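# Stow the earphones in the chest drawer and close it

## Task

Place the coiled earphones inside the small chest's open drawer, then push that drawer closed, with the chest still standing upright at the end.

## Robot and tools

Robot: two Franka FR3 seven-joint arms, left_arm and right_arm. Each has a Robotiq 2F-140 two-finger gripper and a wrist camera. The cameras are cam_left_wrist and cam_right_wrist, both 672x504. The fingers can fold at a hinge. A grip in the outer quarter of the pads, near the fingertips, is firm. A grip closer to the palm may fold the fingers: it can hold loosely, slip, or squeeze too hard. A fingertip pushed tip-first into a surface also folds easily, so a move can pass a surface with little sign of contact.

Frame: all positions are in metres in the scene frame. The origin is at table-top height, halfway between the two arms. +x points out over the table, +y toward left_arm, and +z up. Arm names do not match image sides. The bases are near (+0.031, +0.408, 0) for left_arm and (+0.015, -0.431, 0) for right_arm. Orientations are quaternions, w first. On each gripper, +z is the direction the fingers point and y is the closing direction. end_effector_position is the point between the pads when they are closed. The fingertips reach about 33 mm past it when the gap is 40 mm or less, and about 9 mm past it when fully open. Reported poses can be off by a few cm, more at long reach.

Row format, used by execute_actions and move: 18 numbers, each in [-1, 1], one list covering both arms. Numbers 1-9 are for left_arm: dx, dy, dz, rx, ry, rz, gripper position, force_limit, speed. Numbers 10-18 are the same nine for right_arm.
- dx, dy, dz are offsets along the scene axes, not poses. They count from that arm's Hand target at the start of the action. 1.0 = 0.6 m.
- rx, ry, rz are one rotation-vector offset, turning about the Hand target's position. 1.0 = 180 degrees.
- Sending all six zeros re-commands the current Hand target.
- The three gripper numbers are absolute commands, not offsets. position: +1 is open (140 mm), about -0.8 brings the pads together, and -1 closes until blocked. force_limit: -1 gives a soft pad force (about 14 N), +1 a hard one (about 58 N). speed: -1 is slow (about 30 mm/s), +1 fast (about 250 mm/s); a faster close grips much harder. To leave a gripper unchanged, repeat its last three numbers, because a 0 is a real command.

The controller limits each 1/30 s step to 70 mm and 16 degrees from the measured pose. "Hand target" in a result is the last commanded pose after that limit, and it is the base for the next offsets. The gripper may stop short of it; repeat the command or send the remaining gap as an offset.

Tools:
- execute_actions(actions, cameras): actions is a list of actions. Each action is up to 15 rows, one per 1/30 s step; a shorter action repeats its last row. Every row in an action counts from that action's start pose, so repeating an offset keeps moving the arm. An empty list returns images and the scene number.
- move(target, speed, blend, blocking, cameras): straight-line paths toward offset targets. target is one row or a list of up to 15 rows, all counted from the same starting Hand targets. speed is in m/s, 0.002 to 2, default 0.25. blend is in metres and rounds corners; 0 means stop at each target. A move is capped at 10 s and does not avoid obstacles. Faster moves stray more and hit harder. The result adds a move: line such as done, off_target, held, moving or fault.
- wait(seconds 0-10), stop() to brake a running move, and zoom_image(camera, region [x0,y0,x1,y1] in pixels, at most 504x504) on the newest image.
- clear_fault(arm) after a reported torque or force fault.
- read_manual() returns licence texts only.
- finished_scene(scene) ends the scene; call it only when the drawer is shut with the earphones inside.

Results:
- object_status: 0 moving, 1 blocked while opening, 2 blocked while closing (likely holding something), 3 reached the commanded position or pads met.
- position_measured is in counts: 3 is open, 139 is about 60 mm, 230 is pads touching.
- To grip harder while status is 2, raise force_limit and change position slightly, for example from -1 to -0.98.
- The result also gives joint velocities, joint torques, external joint torques, and flange force in the gripper's own axes.
- Wrist depth is a 7x7 grid of distances in mm for each camera; "-" means no value.
- MOTOR HOT warns of overheating; an over-temperature stop lasts 30-60 s.

Avoid:
- More than 85 N of outside force on an arm, or contact torque over 85 N m (big joints) or 11 N m (wrist joints). Either stops the arm until clear_fault.
- Driving joints past their range or too fast.
- Letting the grippers or arms touch each other; the controller does not block this, and a press between them can fail the scene.
- Dropping the earphones, letting go of them while they move, or slamming the drawer.
- Tipping the chest or pushing anything off the table.
- A hard grip on a part still resting on something.
- Keeping an arm stretched out or pressing against something for long, which heats the motors.

Objects may get an occasional small push. Thinking time lets the scene run on.

Each tool is called after "Call:" as name(argument=value, ...) on one line, values as JSON.

## Session

Call:
execute_actions(actions=[])

Scene clock: 0.00 s.
left_arm: end_effector_position=(+0.8269, +0.2498, +0.2128) position_measured=3 object_status=3 end_effector_quat_wxyz=(+0.225, +0.957, +0.003, +0.181) | right_arm: end_effector_position=(+0.2909, +0.1382, +0.1890) position_measured=3 object_status=3 end_effector_quat_wxyz=(-0.016, +0.952, +0.292, -0.095)
Joint positions: left_arm=[-0.048 0.52 -0.034 -1.537 -0.599 2.391 -1.284] | right_arm=[1.017 0.391 0.006 -1.6 0.158 1.869 -1.173]
Joint velocities: within noise
Joint torques (N m): no reading
External joint torques (N m): no reading
Flange force (N): no reading
Wrist depth (mm): cam_left_wrist=[- - - - - - 2192 / - - - - - - - / - - - - - - - / - 131 - 391 - - 115 / - 109 - - - - 109 / - - - - - - - / - - - - - - -] | cam_right_wrist=[317 309 303 297 289 286 276 / 341 335 327 318 314 303 251 / 370 382 358 349 326 325 210 / 377 149 386 378 359 351 130 / - 128 427 423 397 382 106 / - 519 500 470 456 443 433 / - 589 566 525 520 504 -]
Hand target: left_arm +0.8269, +0.2498, +0.2128; +0.225, +0.957, +0.003, +0.181 | right_arm +0.2909, +0.1382, +0.1890; -0.016, +0.952, +0.292, -0.095
Tool commands: left_gripper/position=+1.0 left_gripper/force_limit=+1.0 left_gripper/speed=+1.0 right_gripper/position=+1.0 right_gripper/force_limit=+1.0 right_gripper/speed=+1.0

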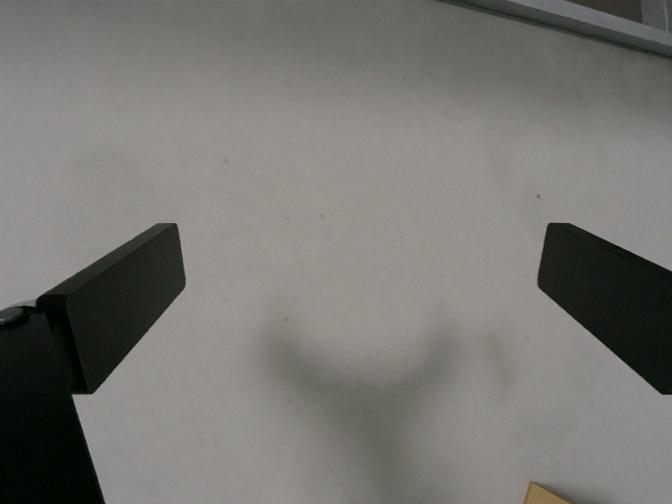

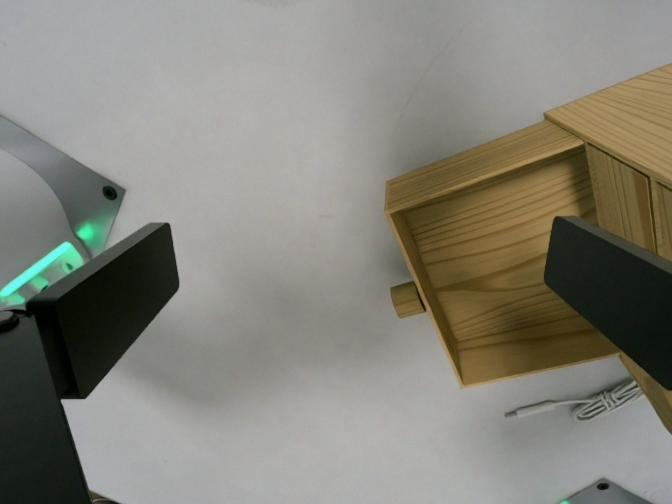

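Call:
move(target=[[0,0,0,0,0,0,1,1,1,0.02,-0.05,0.25,0,0,0,1,1,1],[0,0,0,0,0,0,1,1,1,0.232,-0.363,0.435,-0.010,-0.061,-0.188,1,1,1]], blend=[0.05,0], speed=0.4, cameras=["cam_right_wrist","cam_left_wrist"])

Scene clock: 26.37 s.
left_arm: end_effector_position=(+0.8269, +0.2498, +0.2128) position_measured=3 object_status=3 end_effector_quat_wxyz=(+0.225, +0.957, +0.003, +0.181) | right_arm: end_effector_position=(+0.4305, -0.0790, +0.4508) position_measured=3 object_status=3 end_effector_quat_wxyz=(-0.004, +1.000, +0.004, -0.001)
Joint positions: left_arm=[-0.048 0.52 -0.034 -1.537 -0.599 2.391 -1.284] | right_arm=[0.857 -0.004 -0.184 -1.477 0.006 1.477 -0.879]
Joint velocities: left_arm=[within noise] | right_arm=[0 -0.001 0.002 0.001 0 -0.001 0.007]
Joint torques (N m): left_arm=[0.28 -50.16 0.04 25.75 0.82 2.64 0.18] | right_arm=[-0.54 -28.95 0.19 23.6 0.53 2.71 0.29]
External joint torques (N m): left_arm=[0.23 -0.99 0.08 0.8 0.08 -0.12 0.13] | right_arm=[-0.46 1.96 0.24 0.1 -0.28 0.06 0.29]
Flange force (N): left_arm=[1.6 0.1 -1.4] | right_arm=[5.2 -4.7 -2.3]
Wrist depth (mm): cam_left_wrist=[- - - - - - - / - - - - - - - / - - - - - - - / - 132 - - - - 114 / - 108 - - - - 109 / - 282 - - - - - / - - - - - - -] | cam_right_wrist=[547 552 534 525 539 534 528 / 578 582 - 370 370 566 555 / 616 614 407 386 383 590 590 / - 145 634 413 408 146 117 / - 138 670 658 688 676 106 / - 751 731 729 724 676 590 / - 779 769 799 785 670 531]
Hand target: left_arm +0.8269, +0.2498, +0.2128; +0.225, +0.957, +0.003, +0.181 | right_arm +0.4301, -0.0796, +0.4500; -0.001, +1.000, +0.002, -0.001
Off the commanded pose: left_arm 0.000 m, 0 deg | right_arm 0.001 m, 0 deg.
move: done
camera_calibration:
cam_right_wrist: T_world_to_cam=[[-0.0157895, -0.999856, -0.00624154, -0.0604782], [-0.940654, 0.0127376, 0.339127, 0.257221], [-0.338998, 0.0112258, -0.94072, 0.712579], [0, 0, 0, 1]] pos_world=[0.482564, -0.0717452, 0.582729]

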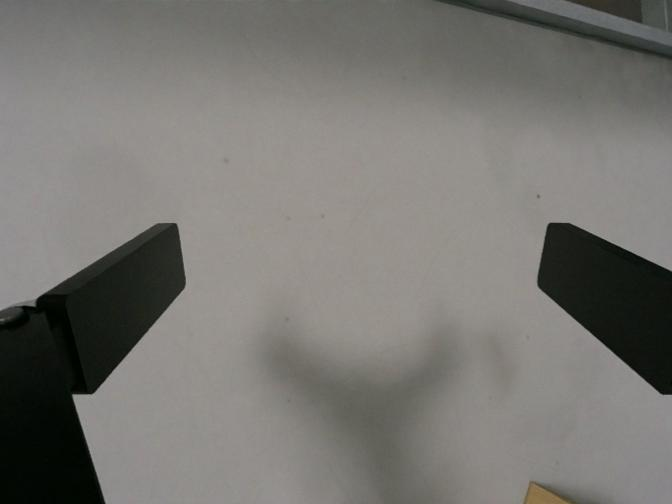

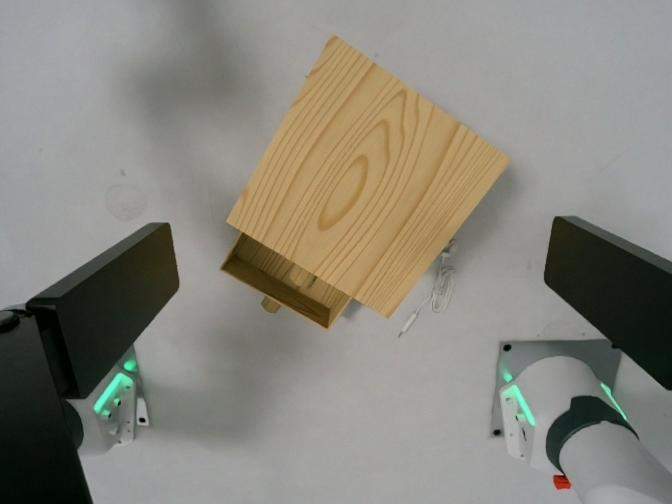

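Call:
zoom_image(camera="cam_right_wrist", region=[380, 220, 500, 350])

Call:
zoom_image(camera="cam_right_wrist", region=[200, 200, 400, 350])

Scaled by 3.877 from the camera's 672x504 image, which has a finer 960x720 frame.

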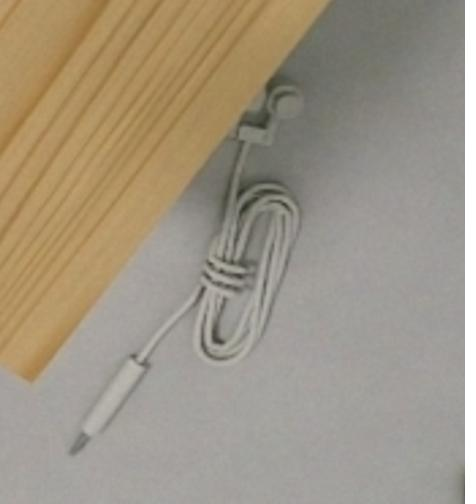

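Scaled by 2.520 from the camera's 672x504 image, which has a finer 960x720 frame.

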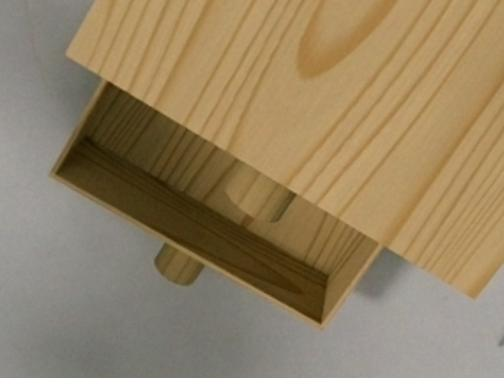

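Call:
move(target=[[-0.128,0,0.395,0,0,0,1,1,1,0.117,-0.867,-0.083,0,0,0,1,1,1],[-0.628,-0.417,0.478,0.2058,-0.0223,-0.4866,1,1,1,0.117,-0.867,-0.083,0,0,0,1,1,1]], blend=[0.05,0], speed=0.45)

Scene clock: 89.07 s.
left_arm: end_effector_position=(+0.4504, -0.0007, +0.5004) position_measured=3 object_status=3 end_effector_quat_wxyz=(+0.001, +0.709, -0.705, +0.001) | right_arm: end_effector_position=(+0.5009, -0.6009, +0.4004) position_measured=3 object_status=3 end_effector_quat_wxyz=(+0.001, +1.000, -0.001, +0.001)
Joint positions: left_arm=[-0.476 0.269 -0.389 -0.991 0.106 1.245 -0.834] | right_arm=[0.738 -0.263 -0.954 -1.758 -0.215 1.605 -1.736]
Joint velocities: left_arm=[0.001 0.001 -0.001 -0.002 0 -0.002 0.006] | right_arm=[within noise]
Joint torques (N m): left_arm=[-0.1 -37.27 -2.87 22.33 1.19 2.3 0.42] | right_arm=[-0.23 -9.2 6.74 23.99 0.94 2.69 -0.28]
External joint torques (N m): left_arm=[-0.04 -0.78 -0.57 1.48 0.44 -0.35 0.42] | right_arm=[-0.18 0.63 0.03 0.15 0.05 0.04 -0.28]
Flange force (N): left_arm=[0.0 0.0 0.0] | right_arm=[3.9 1.5 -1.0]
Wrist depth (mm): cam_left_wrist=[- - - 368 366 372 - / - - - 390 388 565 - / - - 619 - 421 559 - / - 132 - - - - 114 / - 108 - - - - 109 / - - - 804 - 700 592 / - - - - - - -] | cam_right_wrist=[504 494 494 494 492 493 1323 / 529 524 521 518 515 521 1300 / 544 555 546 555 551 544 1389 / 520 145 584 559 568 566 130 / - 150 618 632 616 621 106 / - 658 662 656 656 634 1734 / - - 613 710 706 1962 -]
Hand target: left_arm +0.4501, -0.0004, +0.4996; +0.000, +0.707, -0.708, -0.001 | right_arm +0.5003, -0.5998, +0.4002; -0.001, +1.000, +0.002, -0.001
Off the commanded pose: left_arm 0.001 m, 1 deg | right_arm 0.001 m, 0 deg.
move: done

Call:
move(target=[-0.403,-0.38,-0.333,0,0,-0.583,1,1,1,0,0,0,0,0,0,1,1,1], speed=0.4, cameras=["cam_left_wrist","cam_right_wrist"])

Scene clock: 106.67 s.
left_arm: end_effector_position=(+0.2069, -0.2274, +0.2999) position_measured=3 object_status=3 end_effector_quat_wxyz=(+0.000, +0.127, +0.992, +0.002) | right_arm: end_effector_position=(+0.5009, -0.6009, +0.4004) position_measured=3 object_status=3 end_effector_quat_wxyz=(+0.001, +1.000, -0.001, +0.001)
Joint positions: left_arm=[-0.623 0.452 -0.869 -1.412 0.344 1.704 0.329] | right_arm=[0.738 -0.263 -0.954 -1.758 -0.215 1.605 -1.736]
Joint velocities: left_arm=[0 -0.001 0.001 -0.001 0.002 0 0.006] | right_arm=[within noise]
Joint torques (N m): left_arm=[0.72 -38.47 -10.96 24.62 1.17 2.51 0.45] | right_arm=[-0.27 -9.18 6.75 23.95 0.92 2.69 -0.29]
External joint torques (N m): left_arm=[0.71 -0.73 -1.05 1.41 0.43 -0.03 0.45] | right_arm=[-0.35 0.52 -0.1 0.15 0.02 0.03 -0.29]
Flange force (N): left_arm=[-2.2 -1.0 -3.6] | right_arm=[3.5 1.7 -0.9]
Wrist depth (mm): cam_left_wrist=[272 362 375 - - - - / 384 375 - - - 385 398 / - - - - - 424 422 / - 132 - 437 382 291 260 / - 107 - - 369 254 109 / - - - - 327 262 261 / - - - - 291 284 284] | cam_right_wrist=[500 499 - 492 484 496 1216 / 530 512 518 528 - 518 1323 / 554 559 550 552 543 539 1389 / 525 145 587 578 576 147 130 / - 128 616 625 - 630 106 / - 680 652 652 654 660 1694 / - 719 618 708 688 1848 -]
Hand target: left_arm +0.2083, -0.2284, +0.2998; +0.001, +0.131, +0.991, +0.000 | right_arm +0.5003, -0.5998, +0.4002; -0.001, +1.000, +0.002, -0.001
Off the commanded pose: left_arm 0.002 m, 0 deg | right_arm 0.001 m, 0 deg.
move: done
camera_calibration:
cam_left_wrist: T_world_to_cam=[[0.259814, 0.965637, 0.00643814, 0.177708], [0.906912, -0.246292, 0.341834, -0.338752], [0.331673, -0.0829743, -0.939738, 0.338157], [0, 0, 0, 1]] pos_world=[0.14889, -0.226975, 0.432432]
cam_right_wrist: T_world_to_cam=[[-0.0250771, -0.999679, 0.0035622, -0.580713], [-0.941383, 0.0248135, 0.336427, 0.355856], [-0.336407, 0.00508322, -0.941703, 0.690329], [0, 0, 0, 1]] pos_world=[0.552666, -0.592866, 0.532434]

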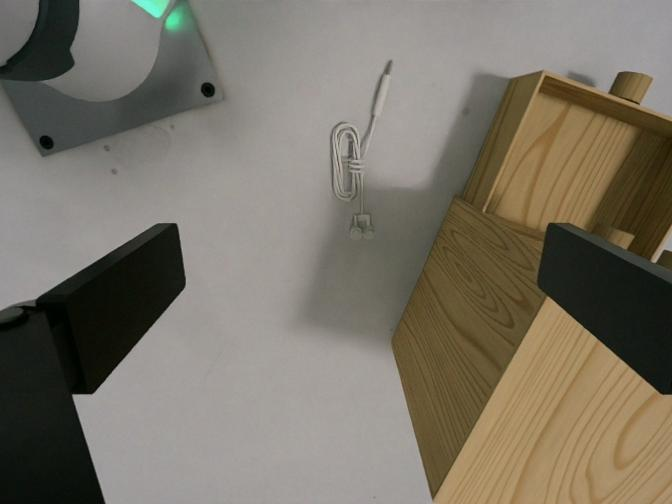

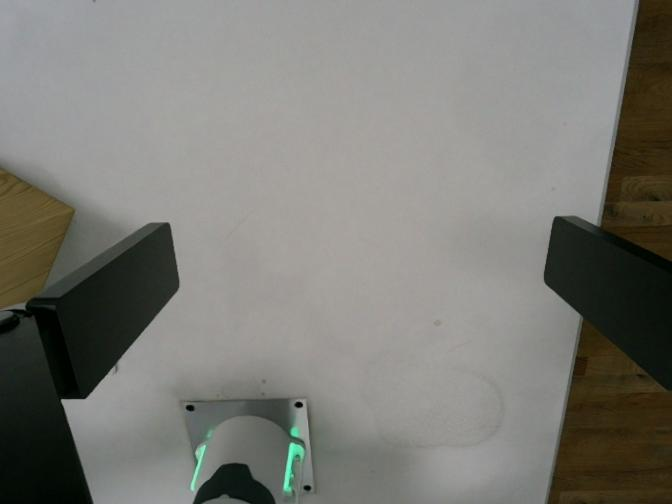

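Call:
move(target=[[0.003,-0.09,-0.35,0,0,0,-1,-0.5,0,0,0,0,0,0,0,1,1,1],[0.003,-0.09,-0.388,0,0,0,-1,-0.5,0,0,0,0,0,0,0,1,1,1]], speed=[0.25,0.1])

Call:
execute_actions(actions=[[[0,0,-0.008,0,0,0,-1,-0.5,0,0,0,0,0,0,0,1,1,1]],[[0,0,-0.008,0,0,0,-1,-0.5,0,0,0,0,0,0,0,1,1,1]]])

Scene clock: 125.97 s.
left_arm: end_effector_position=(+0.2100, -0.2813, +0.0668) position_measured=233 object_status=3 end_effector_quat_wxyz=(-0.001, +0.133, +0.991, +0.002) | right_arm: end_effector_position=(+0.5009, -0.6009, +0.4004) position_measured=3 object_status=3 end_effector_quat_wxyz=(+0.001, +1.000, -0.001, +0.001)
Joint positions: left_arm=[-0.786 0.801 -0.694 -1.469 0.549 2.066 0.232] | right_arm=[0.738 -0.263 -0.954 -1.758 -0.215 1.605 -1.736]
Joint velocities: left_arm=[0 -0.001 0.001 -0.002 -0.001 0.004 -0.001] | right_arm=[within noise]
Joint torques (N m): left_arm=[-0.14 -49.67 -14.28 22.05 0.93 2.55 -0.1] | right_arm=[-0.26 -9.2 6.78 24 0.93 2.69 -0.28]
External joint torques (N m): left_arm=[-0.11 -1.48 -0.33 0.87 0.28 0.02 -0.1] | right_arm=[-0.34 0.5 -0.07 0.2 0.03 0.04 -0.28]
Flange force (N): left_arm=[0.0 -0.5 -2.2] | right_arm=[3.4 1.7 -1.0]
Wrist depth (mm): cam_left_wrist=[169 168 - - - - 175 / - 179 - - - 177 - / - - - - - - - / - - - 109 118 - 205 / - - 79 85 85 84 207 / - - - - - 73 - / - - - - - - -] | cam_right_wrist=[499 500 496 489 488 486 505 / 526 526 520 531 520 506 1308 / 526 556 550 539 551 547 1364 / 521 130 584 600 574 148 130 / - 120 - 616 601 625 106 / - 648 676 - - 654 1721 / - 719 614 690 733 715 -]
Hand target: left_arm +0.2101, -0.2824, +0.0670; +0.001, +0.131, +0.991, +0.000 | right_arm +0.5003, -0.5998, +0.4002; -0.001, +1.000, +0.002, -0.001
Off the commanded pose: left_arm 0.001 m, 0 deg | right_arm 0.001 m, 0 deg.
move: done

Scene clock: 127.17 s.
left_arm: end_effector_position=(+0.2108, -0.2821, +0.0586) position_measured=233 object_status=3 end_effector_quat_wxyz=(+0.001, +0.132, +0.991, +0.001) | right_arm: end_effector_position=(+0.5009, -0.6009, +0.4004) position_measured=3 object_status=3 end_effector_quat_wxyz=(+0.001, +1.000, -0.001, +0.001)
Joint positions: left_arm=[-0.793 0.809 -0.681 -1.472 0.552 2.083 0.229] | right_arm=[0.738 -0.263 -0.954 -1.758 -0.215 1.605 -1.736]
Joint torques (N m): left_arm=[-0.14 -49.9 -14.11 21.73 0.78 2.64 -0.12] | right_arm=[-0.26 -9.21 6.7 23.97 0.93 2.69 -0.28]
External joint torques (N m): left_arm=[0.07 -1.27 -0.09 0.55 0.13 0.08 -0.12] | right_arm=[-0.31 0.53 -0.1 0.19 0.03 0.04 -0.28]
External joint torques at the end of the 1st action: left_arm=[0.03 -1.12 0.09 0.4 0.15 0.09 -0.13] | right_arm=[-0.28 0.58 -0.02 0.1 0.04 0.04 -0.3]
Flange force (N): left_arm=[0.6 1.0 -1.7] | right_arm=[3.7 1.8 -1.0]
Flange force at the end of the 1st action (N): left_arm=[0.7 1.1 -1.2] | right_arm=[3.6 1.6 -0.8]
Wrist depth (mm): cam_left_wrist=[162 162 - - - - - / - - - - - - - / - - - 185 - - - / - - 192 115 191 - - / - - 79 85 84 84 205 / - - - - - 73 - / - - - - - - -] | cam_right_wrist=[497 489 511 494 501 496 496 / 536 524 528 515 550 518 1285 / 561 555 501 546 548 539 1372 / 524 145 595 578 575 574 130 / - 138 616 639 600 621 106 / - 650 635 662 654 662 1682 / - 706 606 729 736 715 -]
Hand target: left_arm +0.2101, -0.2824, +0.0574; +0.001, +0.131, +0.991, +0.000 | right_arm +0.5003, -0.5998, +0.4002; -0.001, +1.000, +0.002, -0.001
Off the commanded pose: left_arm 0.001 m, 0 deg | right_arm 0.001 m, 0 deg.

Call:
execute_actions(actions=[[[0,0,-0.007,0,0,0,-1,-0.5,0,0,0,0,0,0,0,1,1,1]],[[0,0,-0.006,0,0,0,-1,-0.5,0,0,0,0,0,0,0,1,1,1]],[[0,0,-0.005,0,0,0,-1,-0.5,0,0,0,0,0,0,0,1,1,1]],[[0,0,-0.005,0,0,0,-1,-0.5,0,0,0,0,0,0,0,1,1,1]],[[0,0,-0.005,0,0,0,-1,-0.5,0,0,0,0,0,0,0,1,1,1]]])

Scene clock: 134.07 s.
left_arm: end_effector_position=(+0.2110, -0.2823, +0.0421) position_measured=233 object_status=3 end_effector_quat_wxyz=(+0.001, +0.132, +0.991, +0.000) | right_arm: end_effector_position=(+0.5009, -0.6009, +0.4004) position_measured=3 object_status=3 end_effector_quat_wxyz=(+0.001, +1.000, -0.001, +0.001)
Joint positions: left_arm=[-0.808 0.827 -0.657 -1.477 0.554 2.113 0.228] | right_arm=[0.738 -0.263 -0.954 -1.758 -0.215 1.605 -1.736]
Joint torques (N m): left_arm=[-0.2 -50.15 -13.9 21.52 0.72 2.55 -0.09] | right_arm=[-0.33 -9.2 6.81 23.99 0.93 2.69 -0.27]
External joint torques (N m): left_arm=[-0.08 -0.88 -0.07 0.35 0.08 -0.02 -0.09] | right_arm=[-0.35 0.55 0.02 0.17 0.04 0.04 -0.27]
External joint torques at the end of the 1st action: left_arm=[0.13 -1.17 -0.39 0.57 0.11 0.02 -0.12] | right_arm=[-0.25 0.63 0.06 0.13 0.06 0.05 -0.28]
External joint torques at the end of the 2nd action: left_arm=[-0.27 -1.12 -0.02 0.46 0.1 0.09 -0.12] | right_arm=[-0.2 0.6 0.14 0.16 0.04 0.05 -0.3]
External joint torques at the end of the 3rd action: left_arm=[-0.02 -1.09 -0.49 0.44 0.09 0.08 -0.09] | right_arm=[-0.18 0.69 0.11 0.12 0.05 0.04 -0.27]
External joint torques at the end of the 4th action: left_arm=[-0.27 -1.02 -0.16 0.43 0.08 0.23 -0.12] | right_arm=[-0.32 0.63 -0.07 0.09 0.03 0.03 -0.3]
Flange force (N): left_arm=[0.4 0.3 -1.2] | right_arm=[3.3 1.5 -0.9]
Flange force at the end of the 1st action (N): left_arm=[0.5 0.8 -1.9] | right_arm=[3.7 1.5 -0.9]
Flange force at the end of the 2nd action (N): left_arm=[0.6 0.2 -1.3] | right_arm=[3.4 1.3 -1.0]
Flange force at the end of the 3rd action (N): left_arm=[0.8 1.1 -1.7] | right_arm=[3.8 1.4 -0.9]
Flange force at the end of the 4th action (N): left_arm=[0.8 0.4 -1.1] | right_arm=[3.8 1.7 -0.8]
Wrist depth (mm): cam_left_wrist=[148 146 - - - - 152 / - - - - - - 159 / - - - - 162 167 - / - - - 110 119 - - / - - 79 85 85 84 - / - - - - - 73 - / - - - - - - -] | cam_right_wrist=[500 492 497 490 492 504 1278 / 528 524 514 525 515 518 1285 / 548 556 556 556 555 552 1381 / 524 145 - 595 565 147 131 / - 149 628 620 616 630 106 / - 660 686 - 666 658 1734 / - 722 608 715 712 717 -]
Hand target: left_arm +0.2101, -0.2824, +0.0406; +0.001, +0.131, +0.991, +0.000 | right_arm +0.5003, -0.5998, +0.4002; -0.001, +1.000, +0.002, -0.001
Off the commanded pose: left_arm 0.002 m, 0 deg | right_arm 0.001 m, 0 deg.

Call:
execute_actions(actions=[[[0,0,-0.004,0,0,0,-1,-0.5,0,0,0,0,0,0,0,1,1,1]],[[0,0,-0.004,0,0,0,-1,-0.5,0,0,0,0,0,0,0,1,1,1]],[[0,0,-0.004,0,0,0,-1,-0.5,0,0,0,0,0,0,0,1,1,1]]], cameras=["cam_left_wrist"])

Scene clock: 138.73 s.
left_arm: end_effector_position=(+0.2109, -0.2825, +0.0408) position_measured=233 object_status=3 end_effector_quat_wxyz=(+0.002, +0.132, +0.991, +0.001) | right_arm: end_effector_position=(+0.5009, -0.6009, +0.4004) position_measured=3 object_status=3 end_effector_quat_wxyz=(+0.001, +1.000, -0.001, +0.001)
Joint positions: left_arm=[-0.812 0.827 -0.653 -1.477 0.554 2.116 0.227] | right_arm=[0.738 -0.263 -0.954 -1.758 -0.215 1.605 -1.736]
Joint torques (N m): left_arm=[-0.73 -43.84 -11.46 19.8 1.37 4.11 -0.15] | right_arm=[-0.3 -9.21 6.74 23.91 0.93 2.7 -0.31]
External joint torques (N m): left_arm=[-0.54 5.48 2.34 -1.36 0.72 1.54 -0.15] | right_arm=[-0.35 0.49 -0.07 0.13 0.03 0.05 -0.31]
External joint torques at the end of the 1st action: left_arm=[-0.42 1.38 0.67 -0.56 0.22 0.28 -0.11] | right_arm=[-0.35 0.49 -0.06 0.19 0.04 0.05 -0.28]
External joint torques at the end of the 2nd action: left_arm=[-0.42 3.19 1.27 -1.13 0.5 0.83 -0.13] | right_arm=[-0.2 0.71 0.09 0.02 0.04 0.03 -0.26]
Flange force (N): left_arm=[-3.0 -7.3 12.8] | right_arm=[3.2 1.6 -0.8]
Flange force at the end of the 1st action (N): left_arm=[-0.2 -1.8 3.3] | right_arm=[3.4 1.6 -1.0]
Flange force at the end of the 2nd action (N): left_arm=[-0.8 -2.9 7.5] | right_arm=[3.6 1.3 -0.7]
Wrist depth (mm): cam_left_wrist=[146 145 - - - - 150 / - - - 159 157 - - / - - - - 159 156 168 / - - 173 109 165 171 - / 189 - 79 85 84 84 - / - - - - - 73 - / - - - - - - -] | cam_right_wrist=[498 499 499 486 490 489 500 / 529 526 519 523 518 517 1293 / 551 520 558 548 548 544 1364 / 524 145 586 578 584 565 130 / - 119 614 630 639 625 106 / - 584 680 656 670 643 1669 / - 708 614 703 710 1912 -]
Hand target: left_arm +0.2101, -0.2824, +0.0334; +0.001, +0.131, +0.991, +0.000 | right_arm +0.5003, -0.5998, +0.4002; -0.001, +1.000, +0.002, -0.001
Off the commanded pose: left_arm 0.007 m, 0 deg | right_arm 0.001 m, 0 deg.
camera_calibration:
cam_left_wrist: T_world_to_cam=[[0.268628, 0.963232, 0.00477314, 0.229083], [0.903724, -0.253742, 0.344815, -0.268972], [0.333348, -0.0883136, -0.938658, 0.0869056], [0, 0, 0, 1]] pos_world=[0.152568, -0.281235, 0.173227]
Images, in order (width x height): cam_left_wrist 672x504.

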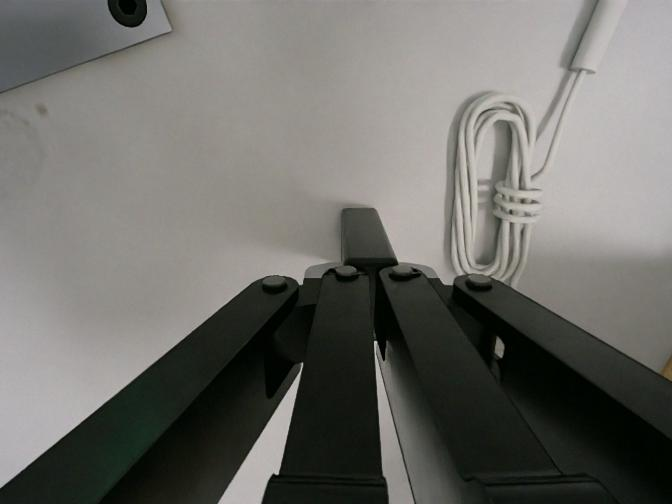

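Call:
move(target=[[0,0,0.111,0,0,0,-1,-0.5,0,0,0,0,0,0,0,1,1,1],[-0.0083,0.092,0.111,0,0,0,0.0,-0.5,0,0,0,0,0,0,0,1,1,1]], speed=[0.1,0.15], cameras=["cam_left_wrist"])

Scene clock: 152.53 s.
left_arm: end_effector_position=(+0.2052, -0.2267, +0.0993) position_measured=129 object_status=0 end_effector_quat_wxyz=(+0.001, +0.131, +0.991, +0.002) | right_arm: end_effector_position=(+0.5009, -0.6009, +0.4004) position_measured=3 object_status=3 end_effector_quat_wxyz=(+0.001, +1.000, -0.001, +0.001)
Joint positions: left_arm=[-0.643 0.597 -0.764 -1.732 0.48 2.13 0.24] | right_arm=[0.738 -0.263 -0.954 -1.758 -0.215 1.605 -1.736]
Joint torques (N m): left_arm=[0.71 -42.43 -13.56 22.05 0.71 2.6 0.1] | right_arm=[-0.28 -9.22 6.7 23.94 0.93 2.69 -0.24]
External joint torques (N m): left_arm=[0.91 -1.39 -0.9 0.28 0.08 0.04 0.1] | right_arm=[-0.27 0.62 -0.07 0.09 0.03 0.03 -0.24]
Flange force (N): left_arm=[1.7 5.6 -3.2] | right_arm=[3.7 1.6 -0.8]
Wrist depth (mm): cam_left_wrist=[198 - - - - - - / 206 - - - - - 201 / - - - 216 - - 202 / - - 134 - 138 - 199 / - 85 92 - 139 79 91 / - 75 - - - - 74 / - - - 305 - - -] | cam_right_wrist=[501 495 489 492 493 490 489 / 512 520 515 517 517 515 1278 / 566 546 552 554 548 540 1398 / 525 145 582 579 581 147 131 / - 128 630 623 623 616 106 / - 684 650 672 660 648 1707 / - - 614 712 - 706 -]
Hand target: left_arm +0.2051, -0.2272, +0.1000; +0.001, +0.131, +0.991, +0.000 | right_arm +0.5003, -0.5998, +0.4002; -0.001, +1.000, +0.002, -0.001
Off the commanded pose: left_arm 0.001 m, 0 deg | right_arm 0.001 m, 0 deg.
move: done
camera_calibration:
cam_left_wrist: T_world_to_cam=[[0.266808, 0.963725, 0.00691091, 0.176902], [0.904845, -0.252963, 0.342441, -0.269617], [0.331767, -0.0851127, -0.939514, 0.149782], [0, 0, 0, 1]] pos_world=[0.14707, -0.225939, 0.231828]
Images, in order (width x height): cam_left_wrist 672x504.

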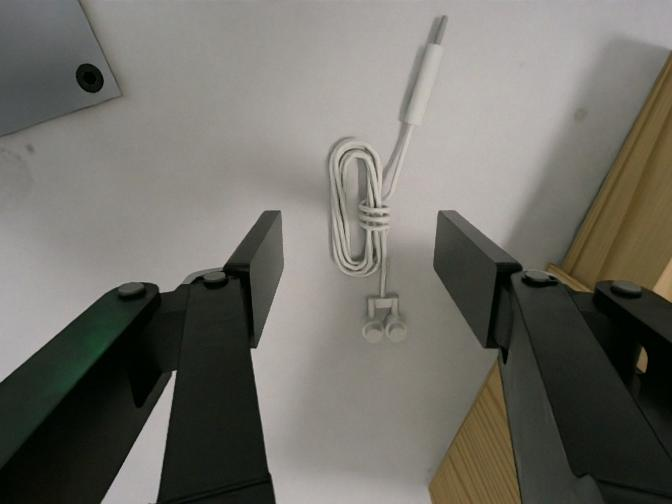

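Call:
move(target=[[0,0,-0.06,0,0,0,0.0,-0.5,0,0,0,0,0,0,0,1,1,1],[0,0,-0.0983,0,0,0,0.0,-0.5,0,0,0,0,0,0,0,1,1,1]], speed=[0.1,0.04], cameras=["cam_left_wrist"])

Scene clock: 160.70 s.
left_arm: end_effector_position=(+0.2056, -0.2267, +0.0419) position_measured=129 object_status=3 end_effector_quat_wxyz=(+0.000, +0.132, +0.991, +0.001) | right_arm: end_effector_position=(+0.5009, -0.6009, +0.4004) position_measured=3 object_status=3 end_effector_quat_wxyz=(+0.001, +1.000, -0.001, +0.001)
Joint positions: left_arm=[-0.69 0.674 -0.695 -1.755 0.532 2.23 0.214] | right_arm=[0.738 -0.263 -0.954 -1.758 -0.215 1.605 -1.736]
Joint velocities: left_arm=[-0.001 0.001 0.001 0 0 0.004 -0.003] | right_arm=[within noise]
Joint torques (N m): left_arm=[-0.09 -44.34 -12.87 21.29 0.89 2.6 -0.1] | right_arm=[-0.28 -9.18 6.74 23.96 0.92 2.7 -0.29]
External joint torques (N m): left_arm=[0.01 -1.28 0.1 0.61 0.3 0.05 -0.1] | right_arm=[-0.26 0.6 -0.01 0.11 0.03 0.04 -0.29]
Flange force (N): left_arm=[0.3 0.4 -1.5] | right_arm=[3.6 1.6 -0.8]
Wrist depth (mm): cam_left_wrist=[- - - - - - - / - - - - - - - / - - 164 161 - - - / - 173 133 176 155 - - / - 85 91 - 193 79 91 / - 74 - - - - 74 / - - - - - - -] | cam_right_wrist=[501 505 493 481 494 485 499 / 526 511 524 523 511 518 1293 / 554 558 555 550 546 542 1389 / 530 145 586 584 572 563 130 / - 149 609 632 621 616 106 / - 654 635 660 670 668 1734 / - 736 613 719 684 1747 -]
Hand target: left_arm +0.2051, -0.2272, +0.0410; +0.001, +0.131, +0.991, +0.000 | right_arm +0.5003, -0.5998, +0.4002; -0.001, +1.000, +0.002, -0.001
Off the commanded pose: left_arm 0.001 m, 0 deg | right_arm 0.001 m, 0 deg.
move: done
camera_calibration:
cam_left_wrist: T_world_to_cam=[[0.269314, 0.963037, 0.00540663, 0.176605], [0.904473, -0.254857, 0.342019, -0.250663], [0.330755, -0.0872206, -0.939677, 0.0955212], [0, 0, 0, 1]] pos_world=[0.147561, -0.225629, 0.174536]
Images, in order (width x height): cam_left_wrist 672x504.

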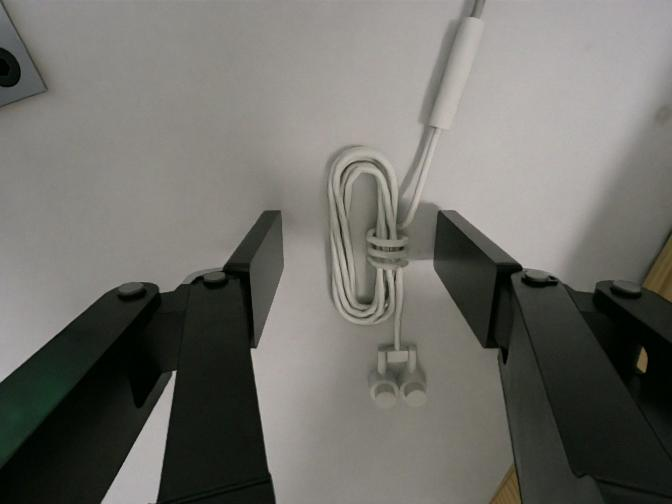

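Call:
execute_actions(actions=[[[0,0,0,0,0,0,-1,-0.5,-1,0,0,0,0,0,0,1,1,1]],[[0,0,0,0,0,0,-1,-0.5,-1,0,0,0,0,0,0,1,1,1]],[[0,0,0,0,0,0,-1,-0.5,-1,0,0,0,0,0,0,1,1,1]],[[0,0,0,0,0,0,-1,-0.5,-1,0,0,0,0,0,0,1,1,1]]], cameras=["cam_left_wrist"])

Scene clock: 166.30 s.
left_arm: end_effector_position=(+0.2056, -0.2272, +0.0417) position_measured=215 object_status=2 end_effector_quat_wxyz=(+0.001, +0.132, +0.991, +0.000) | right_arm: end_effector_position=(+0.5009, -0.6009, +0.4004) position_measured=3 object_status=3 end_effector_quat_wxyz=(+0.001, +1.000, -0.001, +0.001)
Joint positions: left_arm=[-0.691 0.674 -0.693 -1.755 0.532 2.232 0.213] | right_arm=[0.738 -0.263 -0.954 -1.758 -0.215 1.605 -1.736]
Joint torques (N m): left_arm=[-0.13 -43.62 -12.97 20.88 0.7 2.49 -0.09] | right_arm=[-0.31 -9.21 6.78 23.95 0.93 2.69 -0.29]
External joint torques (N m): left_arm=[-0.01 -0.46 0 0.17 0.11 -0.07 -0.09] | right_arm=[-0.25 0.62 0.08 0.16 0.04 0.04 -0.29]
External joint torques at the end of the 1st action: left_arm=[0.28 -1.29 -0.23 0.56 0.08 0.04 -0.1] | right_arm=[-0.18 0.56 0.08 0.18 0.04 0.05 -0.28]
External joint torques at the end of the 2nd action: left_arm=[-0.11 -1.25 -0.14 0.55 0.09 0.06 -0.09] | right_arm=[-0.21 0.57 0.08 0.15 0.04 0.05 -0.29]
External joint torques at the end of the 3rd action: left_arm=[-0.08 -1.14 -0.22 0.56 0.09 0.02 -0.1] | right_arm=[-0.25 0.59 -0.01 0.13 0.05 0.03 -0.29]
Flange force (N): left_arm=[0.2 0.1 -0.7] | right_arm=[3.6 1.5 -1.0]
Flange force at the end of the 1st action (N): left_arm=[0.6 1.5 -2.3] | right_arm=[3.5 1.4 -1.0]
Flange force at the end of the 2nd action (N): left_arm=[0.6 0.6 -1.9] | right_arm=[3.4 1.4 -0.9]
Flange force at the end of the 3rd action (N): left_arm=[0.5 0.3 -1.8] | right_arm=[3.7 1.6 -0.9]
Wrist depth (mm): cam_left_wrist=[- - - - - - - / - - - - - - - / - - - 166 - - - / - - - 115 110 - - / - - 79 79 85 88 169 / - - - - - 73 - / - - - - - - -] | cam_right_wrist=[499 497 498 493 494 490 499 / 524 523 524 520 519 517 1293 / 550 558 555 552 546 543 1364 / 519 130 589 586 589 148 131 / - 120 627 586 634 614 106 / - 672 658 662 641 664 1707 / - - 616 717 701 708 -]
Hand target: left_arm +0.2051, -0.2272, +0.0410; +0.001, +0.131, +0.991, +0.000 | right_arm +0.5003, -0.5998, +0.4002; -0.001, +1.000, +0.002, -0.001
Off the commanded pose: left_arm 0.001 m, 0 deg | right_arm 0.001 m, 0 deg.
camera_calibration:
cam_left_wrist: T_world_to_cam=[[0.268755, 0.963198, 0.00445038, 0.177185], [0.904419, -0.253938, 0.342844, -0.250569], [0.331357, -0.0881159, -0.939382, 0.0948697], [0, 0, 0, 1]] pos_world=[0.147564, -0.225934, 0.174236]
Images, in order (width x height): cam_left_wrist 672x504.

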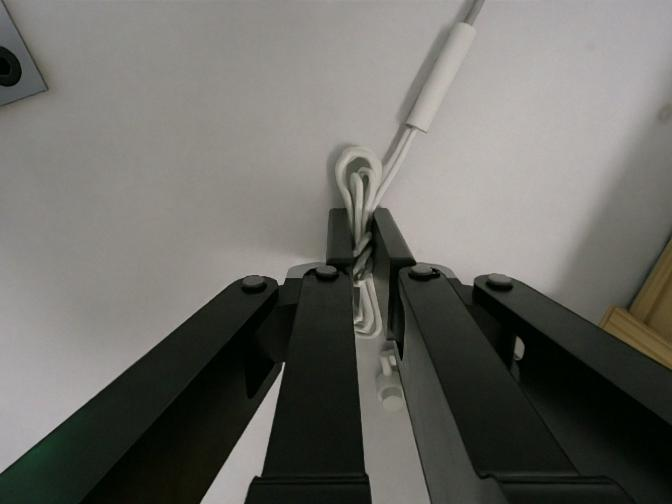

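Call:
move(target=[0,0,0.2,0,0,0,-1,-0.5,-1,0,0,0,0,0,0,1,1,1], speed=0.08, cameras=["cam_left_wrist"])

Scene clock: 171.17 s.
left_arm: end_effector_position=(+0.2049, -0.2277, +0.1603) position_measured=215 object_status=2 end_effector_quat_wxyz=(+0.002, +0.128, +0.992, +0.000) | right_arm: end_effector_position=(+0.5009, -0.6009, +0.4004) position_measured=3 object_status=3 end_effector_quat_wxyz=(+0.001, +1.000, -0.001, +0.001)
Joint positions: left_arm=[-0.616 0.522 -0.812 -1.682 0.418 2.024 0.271] | right_arm=[0.738 -0.263 -0.954 -1.758 -0.215 1.605 -1.736]
Joint velocities: left_arm=[0 0 -0.001 0.001 0 -0.004 0.005] | right_arm=[within noise]
Joint torques (N m): left_arm=[0.72 -40.44 -12.61 24.02 0.56 2.23 0.45] | right_arm=[-0.29 -9.22 6.75 23.97 0.92 2.69 -0.27]
External joint torques (N m): left_arm=[0.9 -1.54 -1.02 1.42 -0.11 -0.31 0.45] | right_arm=[-0.14 0.66 0.15 0.17 0.04 0.05 -0.27]
Flange force (N): left_arm=[-0.9 2.1 -5.2] | right_arm=[3.7 1.3 -1.0]
Wrist depth (mm): cam_left_wrist=[248 250 - - - - - / 267 269 - - - - 242 / - - - 159 - 270 278 / - - - 119 110 257 300 / - - 80 79 85 91 181 / - - - - - 73 - / - - - - - - -] | cam_right_wrist=[497 497 494 492 492 486 498 / 528 524 526 524 533 517 1285 / 555 552 554 552 551 547 1372 / 520 145 586 584 593 568 130 / - 128 625 618 623 625 106 / - 666 701 658 670 658 1761 / - 726 627 748 710 706 -]
Hand target: left_arm +0.2051, -0.2272, +0.1610; +0.001, +0.131, +0.991, +0.000 | right_arm +0.5003, -0.5998, +0.4002; -0.001, +1.000, +0.002, -0.001
Off the commanded pose: left_arm 0.001 m, 0 deg | right_arm 0.001 m, 0 deg.
move: done
camera_calibration:
cam_left_wrist: T_world_to_cam=[[0.261699, 0.965145, 0.00283002, 0.179582], [0.905563, -0.246556, 0.345203, -0.289685], [0.333869, -0.0877766, -0.938524, 0.205899], [0, 0, 0, 1]] pos_world=[0.146588, -0.226673, 0.292733]
Images, in order (width x height): cam_left_wrist 672x504.

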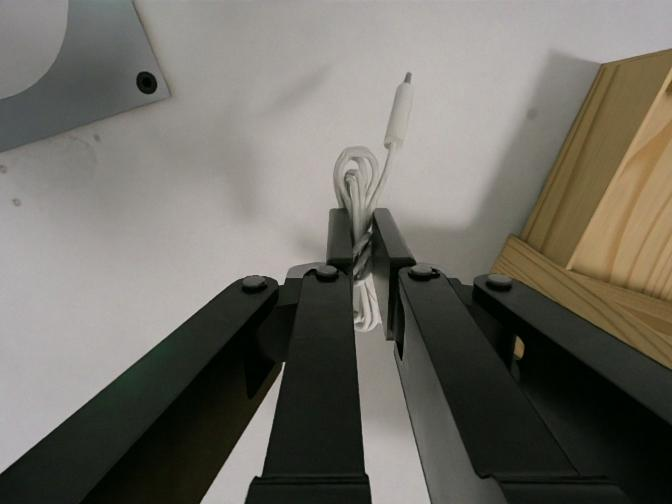

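Call:
move(target=[[0,0,0.332,0,0,0,-1,-0.5,-1,0,0,0,0,0,0,1,1,1],[0.0818,0.3497,0.332,0,0,-0.317,-1,-0.5,-1,0,0,0,0,0,0,1,1,1],[0.0818,0.3497,0.13,0,0,-0.317,-1,-0.5,-1,0,0,0,0,0,0,1,1,1]], blend=[0.04,0.03,0], speed=[0.2,0.25,0.15], cameras=["cam_left_wrist"])

Scene clock: 192.93 s.
left_arm: end_effector_position=(+0.2543, -0.0168, +0.2402) position_measured=215 object_status=2 end_effector_quat_wxyz=(+0.001, +0.585, +0.811, +0.001) | right_arm: end_effector_position=(+0.5009, -0.6009, +0.4004) position_measured=3 object_status=3 end_effector_quat_wxyz=(+0.001, +1.000, -0.001, +0.001)
Joint positions: left_arm=[-0.308 -0.294 -0.718 -2.255 -0.211 2.023 1.901] | right_arm=[0.738 -0.263 -0.954 -1.758 -0.215 1.605 -1.736]
Joint velocities: left_arm=[0.001 0 -0.001 0 0 0.004 0.004] | right_arm=[within noise]
Joint torques (N m): left_arm=[-0.12 -15.93 5.69 24.32 0.84 2.53 0.42] | right_arm=[-0.33 -9.19 6.73 23.93 0.94 2.7 -0.28]
External joint torques (N m): left_arm=[-0.1 -0.51 0.19 0.61 0.08 0.1 0.42] | right_arm=[-0.29 0.58 0.01 0.11 0.06 0.04 -0.28]
Flange force (N): left_arm=[1.1 0.5 -1.6] | right_arm=[3.5 1.5 -0.8]
Wrist depth (mm): cam_left_wrist=[- - 327 - 303 - - / - - - 341 344 349 - / - - 344 358 361 265 192 / - - - 128 199 205 170 / - - 79 79 85 88 175 / - - - - - 73 - / - - - - - - -] | cam_right_wrist=[500 497 493 497 493 494 1250 / 531 529 528 520 513 512 1331 / 543 552 558 556 551 544 1381 / 517 130 600 587 581 571 131 / - 150 620 621 614 605 106 / - 648 662 652 662 630 1707 / - 726 614 697 695 715 -]
Hand target: left_arm +0.2542, -0.0174, +0.2390; +0.001, +0.588, +0.809, +0.000 | right_arm +0.5003, -0.5998, +0.4002; -0.001, +1.000, +0.002, -0.001
Off the commanded pose: left_arm 0.001 m, 0 deg | right_arm 0.001 m, 0 deg.
move: done; limits=paced
camera_calibration:
cam_left_wrist: T_world_to_cam=[[0.951479, 0.307662, 0.00565386, -0.224315], [0.287248, -0.894633, 0.34223, -0.162975], [0.110349, -0.324, -0.939599, 0.335985], [0, 0, 0, 1]] pos_world=[0.223169, 0.0320695, 0.372734]
Images, in order (width x height): cam_left_wrist 672x504.

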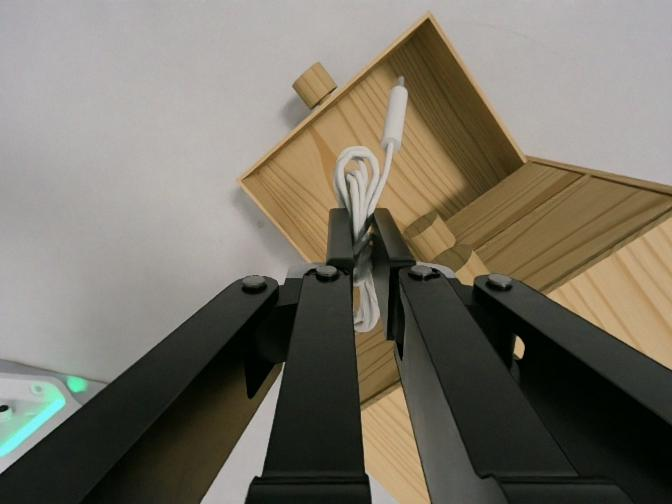

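Call:
move(target=[[0.0112,-0.0073,0,0,0,0,-1,-0.5,-1,0,0,0,0,0,0,1,1,1],[0.0112,-0.0073,-0.198,0,0,0,-1,-0.5,-1,0,0,0,0,0,0,1,1,1]], blend=[0.005,0], speed=[0.1,0.1], cameras=["cam_left_wrist"])

Scene clock: 210.90 s.
left_arm: end_effector_position=(+0.2600, -0.0211, +0.1206) position_measured=215 object_status=2 end_effector_quat_wxyz=(+0.000, +0.590, +0.807, +0.000) | right_arm: end_effector_position=(+0.5009, -0.6009, +0.4004) position_measured=3 object_status=3 end_effector_quat_wxyz=(+0.001, +1.000, -0.001, +0.001)
Joint positions: left_arm=[-0.26 -0.062 -0.81 -2.399 -0.064 2.354 1.801] | right_arm=[0.738 -0.263 -0.954 -1.758 -0.215 1.605 -1.736]
Joint velocities: left_arm=[0 -0.001 0 0.001 0.001 0 -0.007] | right_arm=[within noise]
Joint torques (N m): left_arm=[0.72 -19.98 0.91 22.85 1.08 2.63 -0.1] | right_arm=[-0.28 -9.17 6.75 23.97 0.94 2.69 -0.29]
External joint torques (N m): left_arm=[0.66 -0.55 -0.41 1.08 0.49 0.19 -0.1] | right_arm=[-0.23 0.79 0.01 0.02 0.04 0.02 -0.29]
Flange force (N): left_arm=[-4.0 0.7 -0.2] | right_arm=[4.2 1.6 -0.8]
Wrist depth (mm): cam_left_wrist=[- - - 180 220 187 - / - - - 234 229 226 183 / - 251 245 241 244 242 185 / - - 234 128 253 193 154 / 283 - 79 79 85 91 127 / - - - - - 73 - / - - - - - - -] | cam_right_wrist=[500 499 499 496 495 490 499 / 530 521 523 512 517 520 1236 / 555 552 551 539 543 547 1416 / 520 146 587 586 592 148 130 / - 149 614 603 628 620 106 / - 674 666 650 650 656 1734 / - 703 618 717 706 699 -]
Hand target: left_arm +0.2609, -0.0218, +0.1202; +0.001, +0.588, +0.809, +0.000 | right_arm +0.5003, -0.5998, +0.4002; -0.001, +1.000, +0.002, -0.001
Off the commanded pose: left_arm 0.001 m, 0 deg | right_arm 0.001 m, 0 deg.
move: done; blend cut to 0.004 m at target 1
camera_calibration:
cam_left_wrist: T_world_to_cam=[[0.955219, 0.295889, 0.00265832, -0.228501], [0.277283, -0.898216, 0.34106, -0.124823], [0.103304, -0.32505, -0.940038, 0.223471], [0, 0, 0, 1]] pos_world=[0.229794, 0.028132, 0.253251]
Images, in order (width x height): cam_left_wrist 672x504.

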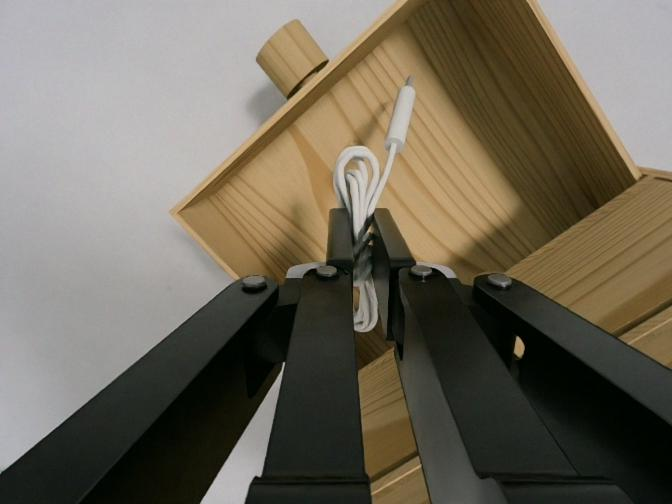

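Call:
move(target=[[-0.0112,0.0073,0,0,0,0,-1,-0.5,-1,0,0,0,0,0,0,1,1,1],[-0.0112,0.0073,-0.063,0,0,0,-1,-0.5,-1,0,0,0,0,0,0,1,1,1]], blend=[0.004,0], speed=[0.06,0.06], cameras=["cam_left_wrist"])

Scene clock: 216.03 s.
left_arm: end_effector_position=(+0.2537, -0.0171, +0.0831) position_measured=215 object_status=2 end_effector_quat_wxyz=(+0.000, +0.591, +0.807, +0.000) | right_arm: end_effector_position=(+0.5009, -0.6009, +0.4004) position_measured=3 object_status=3 end_effector_quat_wxyz=(+0.001, +1.000, -0.001, +0.001)
Joint positions: left_arm=[-0.261 0.017 -0.818 -2.45 0.02 2.461 1.731] | right_arm=[0.738 -0.263 -0.954 -1.758 -0.215 1.605 -1.736]
Joint velocities: left_arm=[0 0.001 0 -0.002 0 0.001 -0.007] | right_arm=[within noise]
Joint torques (N m): left_arm=[0.32 -20.97 -0.2 21.31 0.96 2.53 -0.06] | right_arm=[-0.32 -9.18 6.76 23.96 0.93 2.68 -0.32]
External joint torques (N m): left_arm=[0.5 -0.35 0.32 0.76 0.44 0.09 -0.06] | right_arm=[-0.25 0.65 0.08 0.18 0.04 0.05 -0.32]
Flange force (N): left_arm=[-3.1 1.3 0.5] | right_arm=[3.9 1.6 -1.1]
Wrist depth (mm): cam_left_wrist=[- - - 145 187 180 142 / - - - 196 195 196 156 / - - 208 206 208 207 192 / - 221 217 119 215 219 213 / 248 - 80 79 85 91 134 / - - - - - 73 - / - - - - - - -] | cam_right_wrist=[499 498 494 524 500 498 495 / 520 524 508 530 518 515 1271 / 550 558 563 548 542 546 1372 / 528 145 587 552 582 565 130 / - 150 618 618 625 627 106 / - 666 662 668 660 664 1694 / - 715 613 712 701 708 -]
Hand target: left_arm +0.2542, -0.0174, +0.0824; +0.001, +0.588, +0.809, +0.000 | right_arm +0.5003, -0.5998, +0.4002; -0.001, +1.000, +0.002, -0.001
Off the commanded pose: left_arm 0.001 m, 0 deg | right_arm 0.001 m, 0 deg.
move: done
camera_calibration:
cam_left_wrist: T_world_to_cam=[[0.955312, 0.295578, 0.00364025, -0.223726], [0.27655, -0.898028, 0.342149, -0.106617], [0.104401, -0.325852, -0.939639, 0.189806], [0, 0, 0, 1]] pos_world=[0.223397, 0.0322322, 0.215642]
Images, in order (width x height): cam_left_wrist 672x504.

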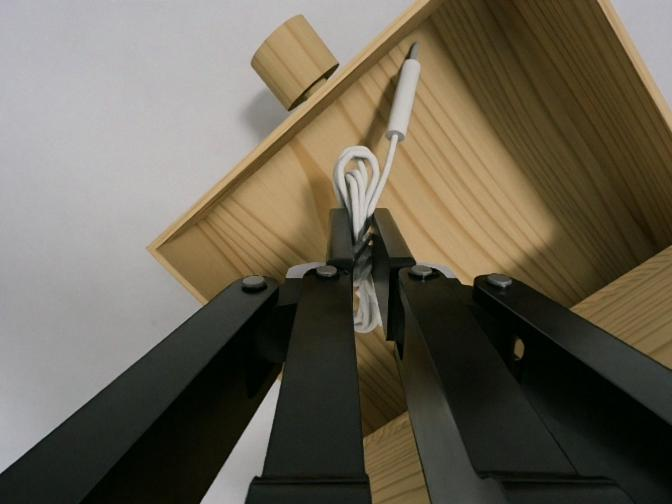

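Call:
move(target=[0,0,-0.031,0,0,0,-1,-0.5,-1,0,0,0,0,0,0,1,1,1], speed=0.05, cameras=["cam_left_wrist"])

Scene clock: 222.53 s.
left_arm: end_effector_position=(+0.2538, -0.0160, +0.0641) position_measured=215 object_status=2 end_effector_quat_wxyz=(-0.001, +0.589, +0.808, +0.001) | right_arm: end_effector_position=(+0.5009, -0.6009, +0.4004) position_measured=3 object_status=3 end_effector_quat_wxyz=(+0.001, +1.000, -0.001, +0.001)
Joint positions: left_arm=[-0.265 0.075 -0.806 -2.458 0.092 2.506 1.677] | right_arm=[0.738 -0.263 -0.954 -1.758 -0.215 1.605 -1.736]
Joint velocities: left_arm=[0 0 0 0.001 0 0.001 -0.007] | right_arm=[within noise]
Joint torques (N m): left_arm=[-0.18 -22.5 -1.35 21.18 1.01 2.83 0] | right_arm=[-0.31 -9.18 6.74 23.93 0.93 2.7 -0.34]
External joint torques (N m): left_arm=[-0.14 -0.67 0.19 1.24 0.52 0.39 0] | right_arm=[-0.27 0.64 0.01 0.08 0.04 0.04 -0.34]
Flange force (N): left_arm=[-3.8 0.6 0.8] | right_arm=[3.8 1.7 -0.8]
Wrist depth (mm): cam_left_wrist=[- - 128 128 166 167 129 / - - 133 178 179 178 153 / - - 188 186 189 188 185 / 203 156 200 128 195 198 198 / - - 79 79 84 91 133 / - - - - - 73 - / - - - - - - -] | cam_right_wrist=[490 493 497 492 493 492 498 / 529 526 528 524 521 517 1293 / 547 554 555 556 546 550 1425 / 515 145 558 554 584 563 131 / - 128 628 614 623 - 106 / - 674 660 670 668 660 1657 / - 722 614 703 729 710 -]
Hand target: left_arm +0.2542, -0.0174, +0.0638; +0.001, +0.588, +0.809, +0.000 | right_arm +0.5003, -0.5998, +0.4002; -0.001, +1.000, +0.002, -0.001
Off the commanded pose: left_arm 0.002 m, 0 deg | right_arm 0.001 m, 0 deg.
move: done
camera_calibration:
cam_left_wrist: T_world_to_cam=[[0.954262, 0.298958, 0.00298728, -0.223789], [0.280256, -0.897957, 0.339307, -0.0998962], [0.104121, -0.322951, -0.940671, 0.172529], [0, 0, 0, 1]] pos_world=[0.223586, 0.0329192, 0.196857]
Images, in order (width x height): cam_left_wrist 672x504.

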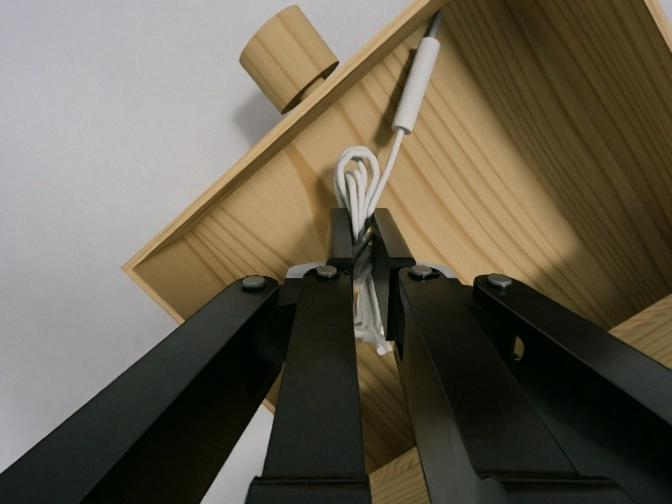

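Call:
execute_actions(actions=[[[0,0,0,0,0,0,-0.45,-0.5,-1,0,0,0,0,0,0,1,1,1]],[[0,0,0,0,0,0,-0.45,-0.5,-1,0,0,0,0,0,0,1,1,1]]], cameras=["cam_left_wrist"])

Scene clock: 227.73 s.
left_arm: end_effector_position=(+0.2541, -0.0164, +0.0641) position_measured=186 object_status=3 end_effector_quat_wxyz=(+0.000, +0.589, +0.808, +0.000) | right_arm: end_effector_position=(+0.5009, -0.6009, +0.4004) position_measured=3 object_status=3 end_effector_quat_wxyz=(+0.001, +1.000, -0.001, +0.001)
Joint positions: left_arm=[-0.265 0.076 -0.806 -2.458 0.093 2.507 1.676] | right_arm=[0.738 -0.263 -0.954 -1.758 -0.215 1.605 -1.736]
Joint torques (N m): left_arm=[0.13 -22.56 -1.69 20.98 0.96 2.65 -0.08] | right_arm=[-0.28 -9.22 6.77 23.95 0.93 2.7 -0.28]
External joint torques (N m): left_arm=[0.11 -0.7 -0.21 1.06 0.47 0.21 -0.08] | right_arm=[-0.14 0.65 0.17 0.16 0.05 0.06 -0.28]
External joint torques at the end of the 1st action: left_arm=[0.18 -0.69 -0.15 1.22 0.45 0.3 -0.07] | right_arm=[-0.33 0.55 -0.04 0.13 0.04 0.03 -0.25]
Flange force (N): left_arm=[-2.8 0.2 -0.2] | right_arm=[3.6 1.3 -1.0]
Flange force at the end of the 1st action (N): left_arm=[-3.2 0.5 -0.1] | right_arm=[3.3 1.5 -0.8]
Wrist depth (mm): cam_left_wrist=[- - 126 128 169 168 129 / - - 132 176 179 178 153 / - - 190 186 188 188 185 / - 155 198 177 145 197 198 / - 79 85 211 117 91 84 / - - - 222 - 62 67 / - - - 175 - - 67] | cam_right_wrist=[497 492 500 483 488 483 498 / 523 525 524 520 519 515 1300 / 551 554 547 548 554 548 1398 / 524 129 589 586 578 568 131 / - 120 620 630 625 678 106 / - 623 674 658 654 656 1682 / - 719 618 708 708 717 -]
Hand target: left_arm +0.2542, -0.0174, +0.0638; +0.001, +0.588, +0.809, +0.000 | right_arm +0.5003, -0.5998, +0.4002; -0.001, +1.000, +0.002, -0.001
Off the commanded pose: left_arm 0.001 m, 0 deg | right_arm 0.001 m, 0 deg.
camera_calibration:
cam_left_wrist: T_world_to_cam=[[0.95399, 0.299819, 0.00346413, -0.223883], [0.280771, -0.897318, 0.340571, -0.100458], [0.105218, -0.323929, -0.940212, 0.172047], [0, 0, 0, 1]] pos_world=[0.223685, 0.0327127, 0.19675]
Images, in order (width x height): cam_left_wrist 672x504.

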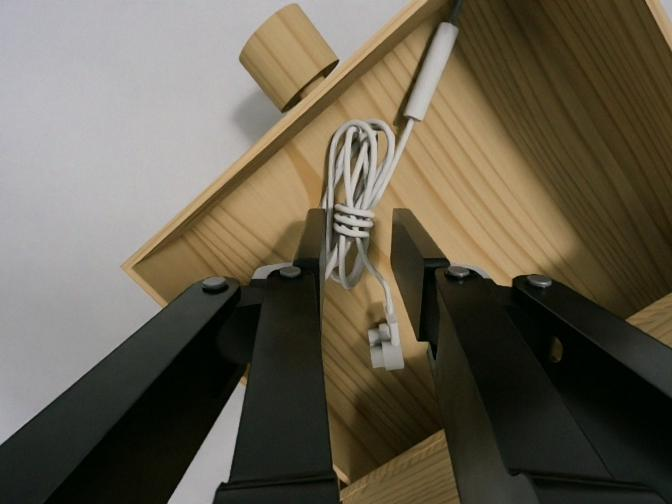

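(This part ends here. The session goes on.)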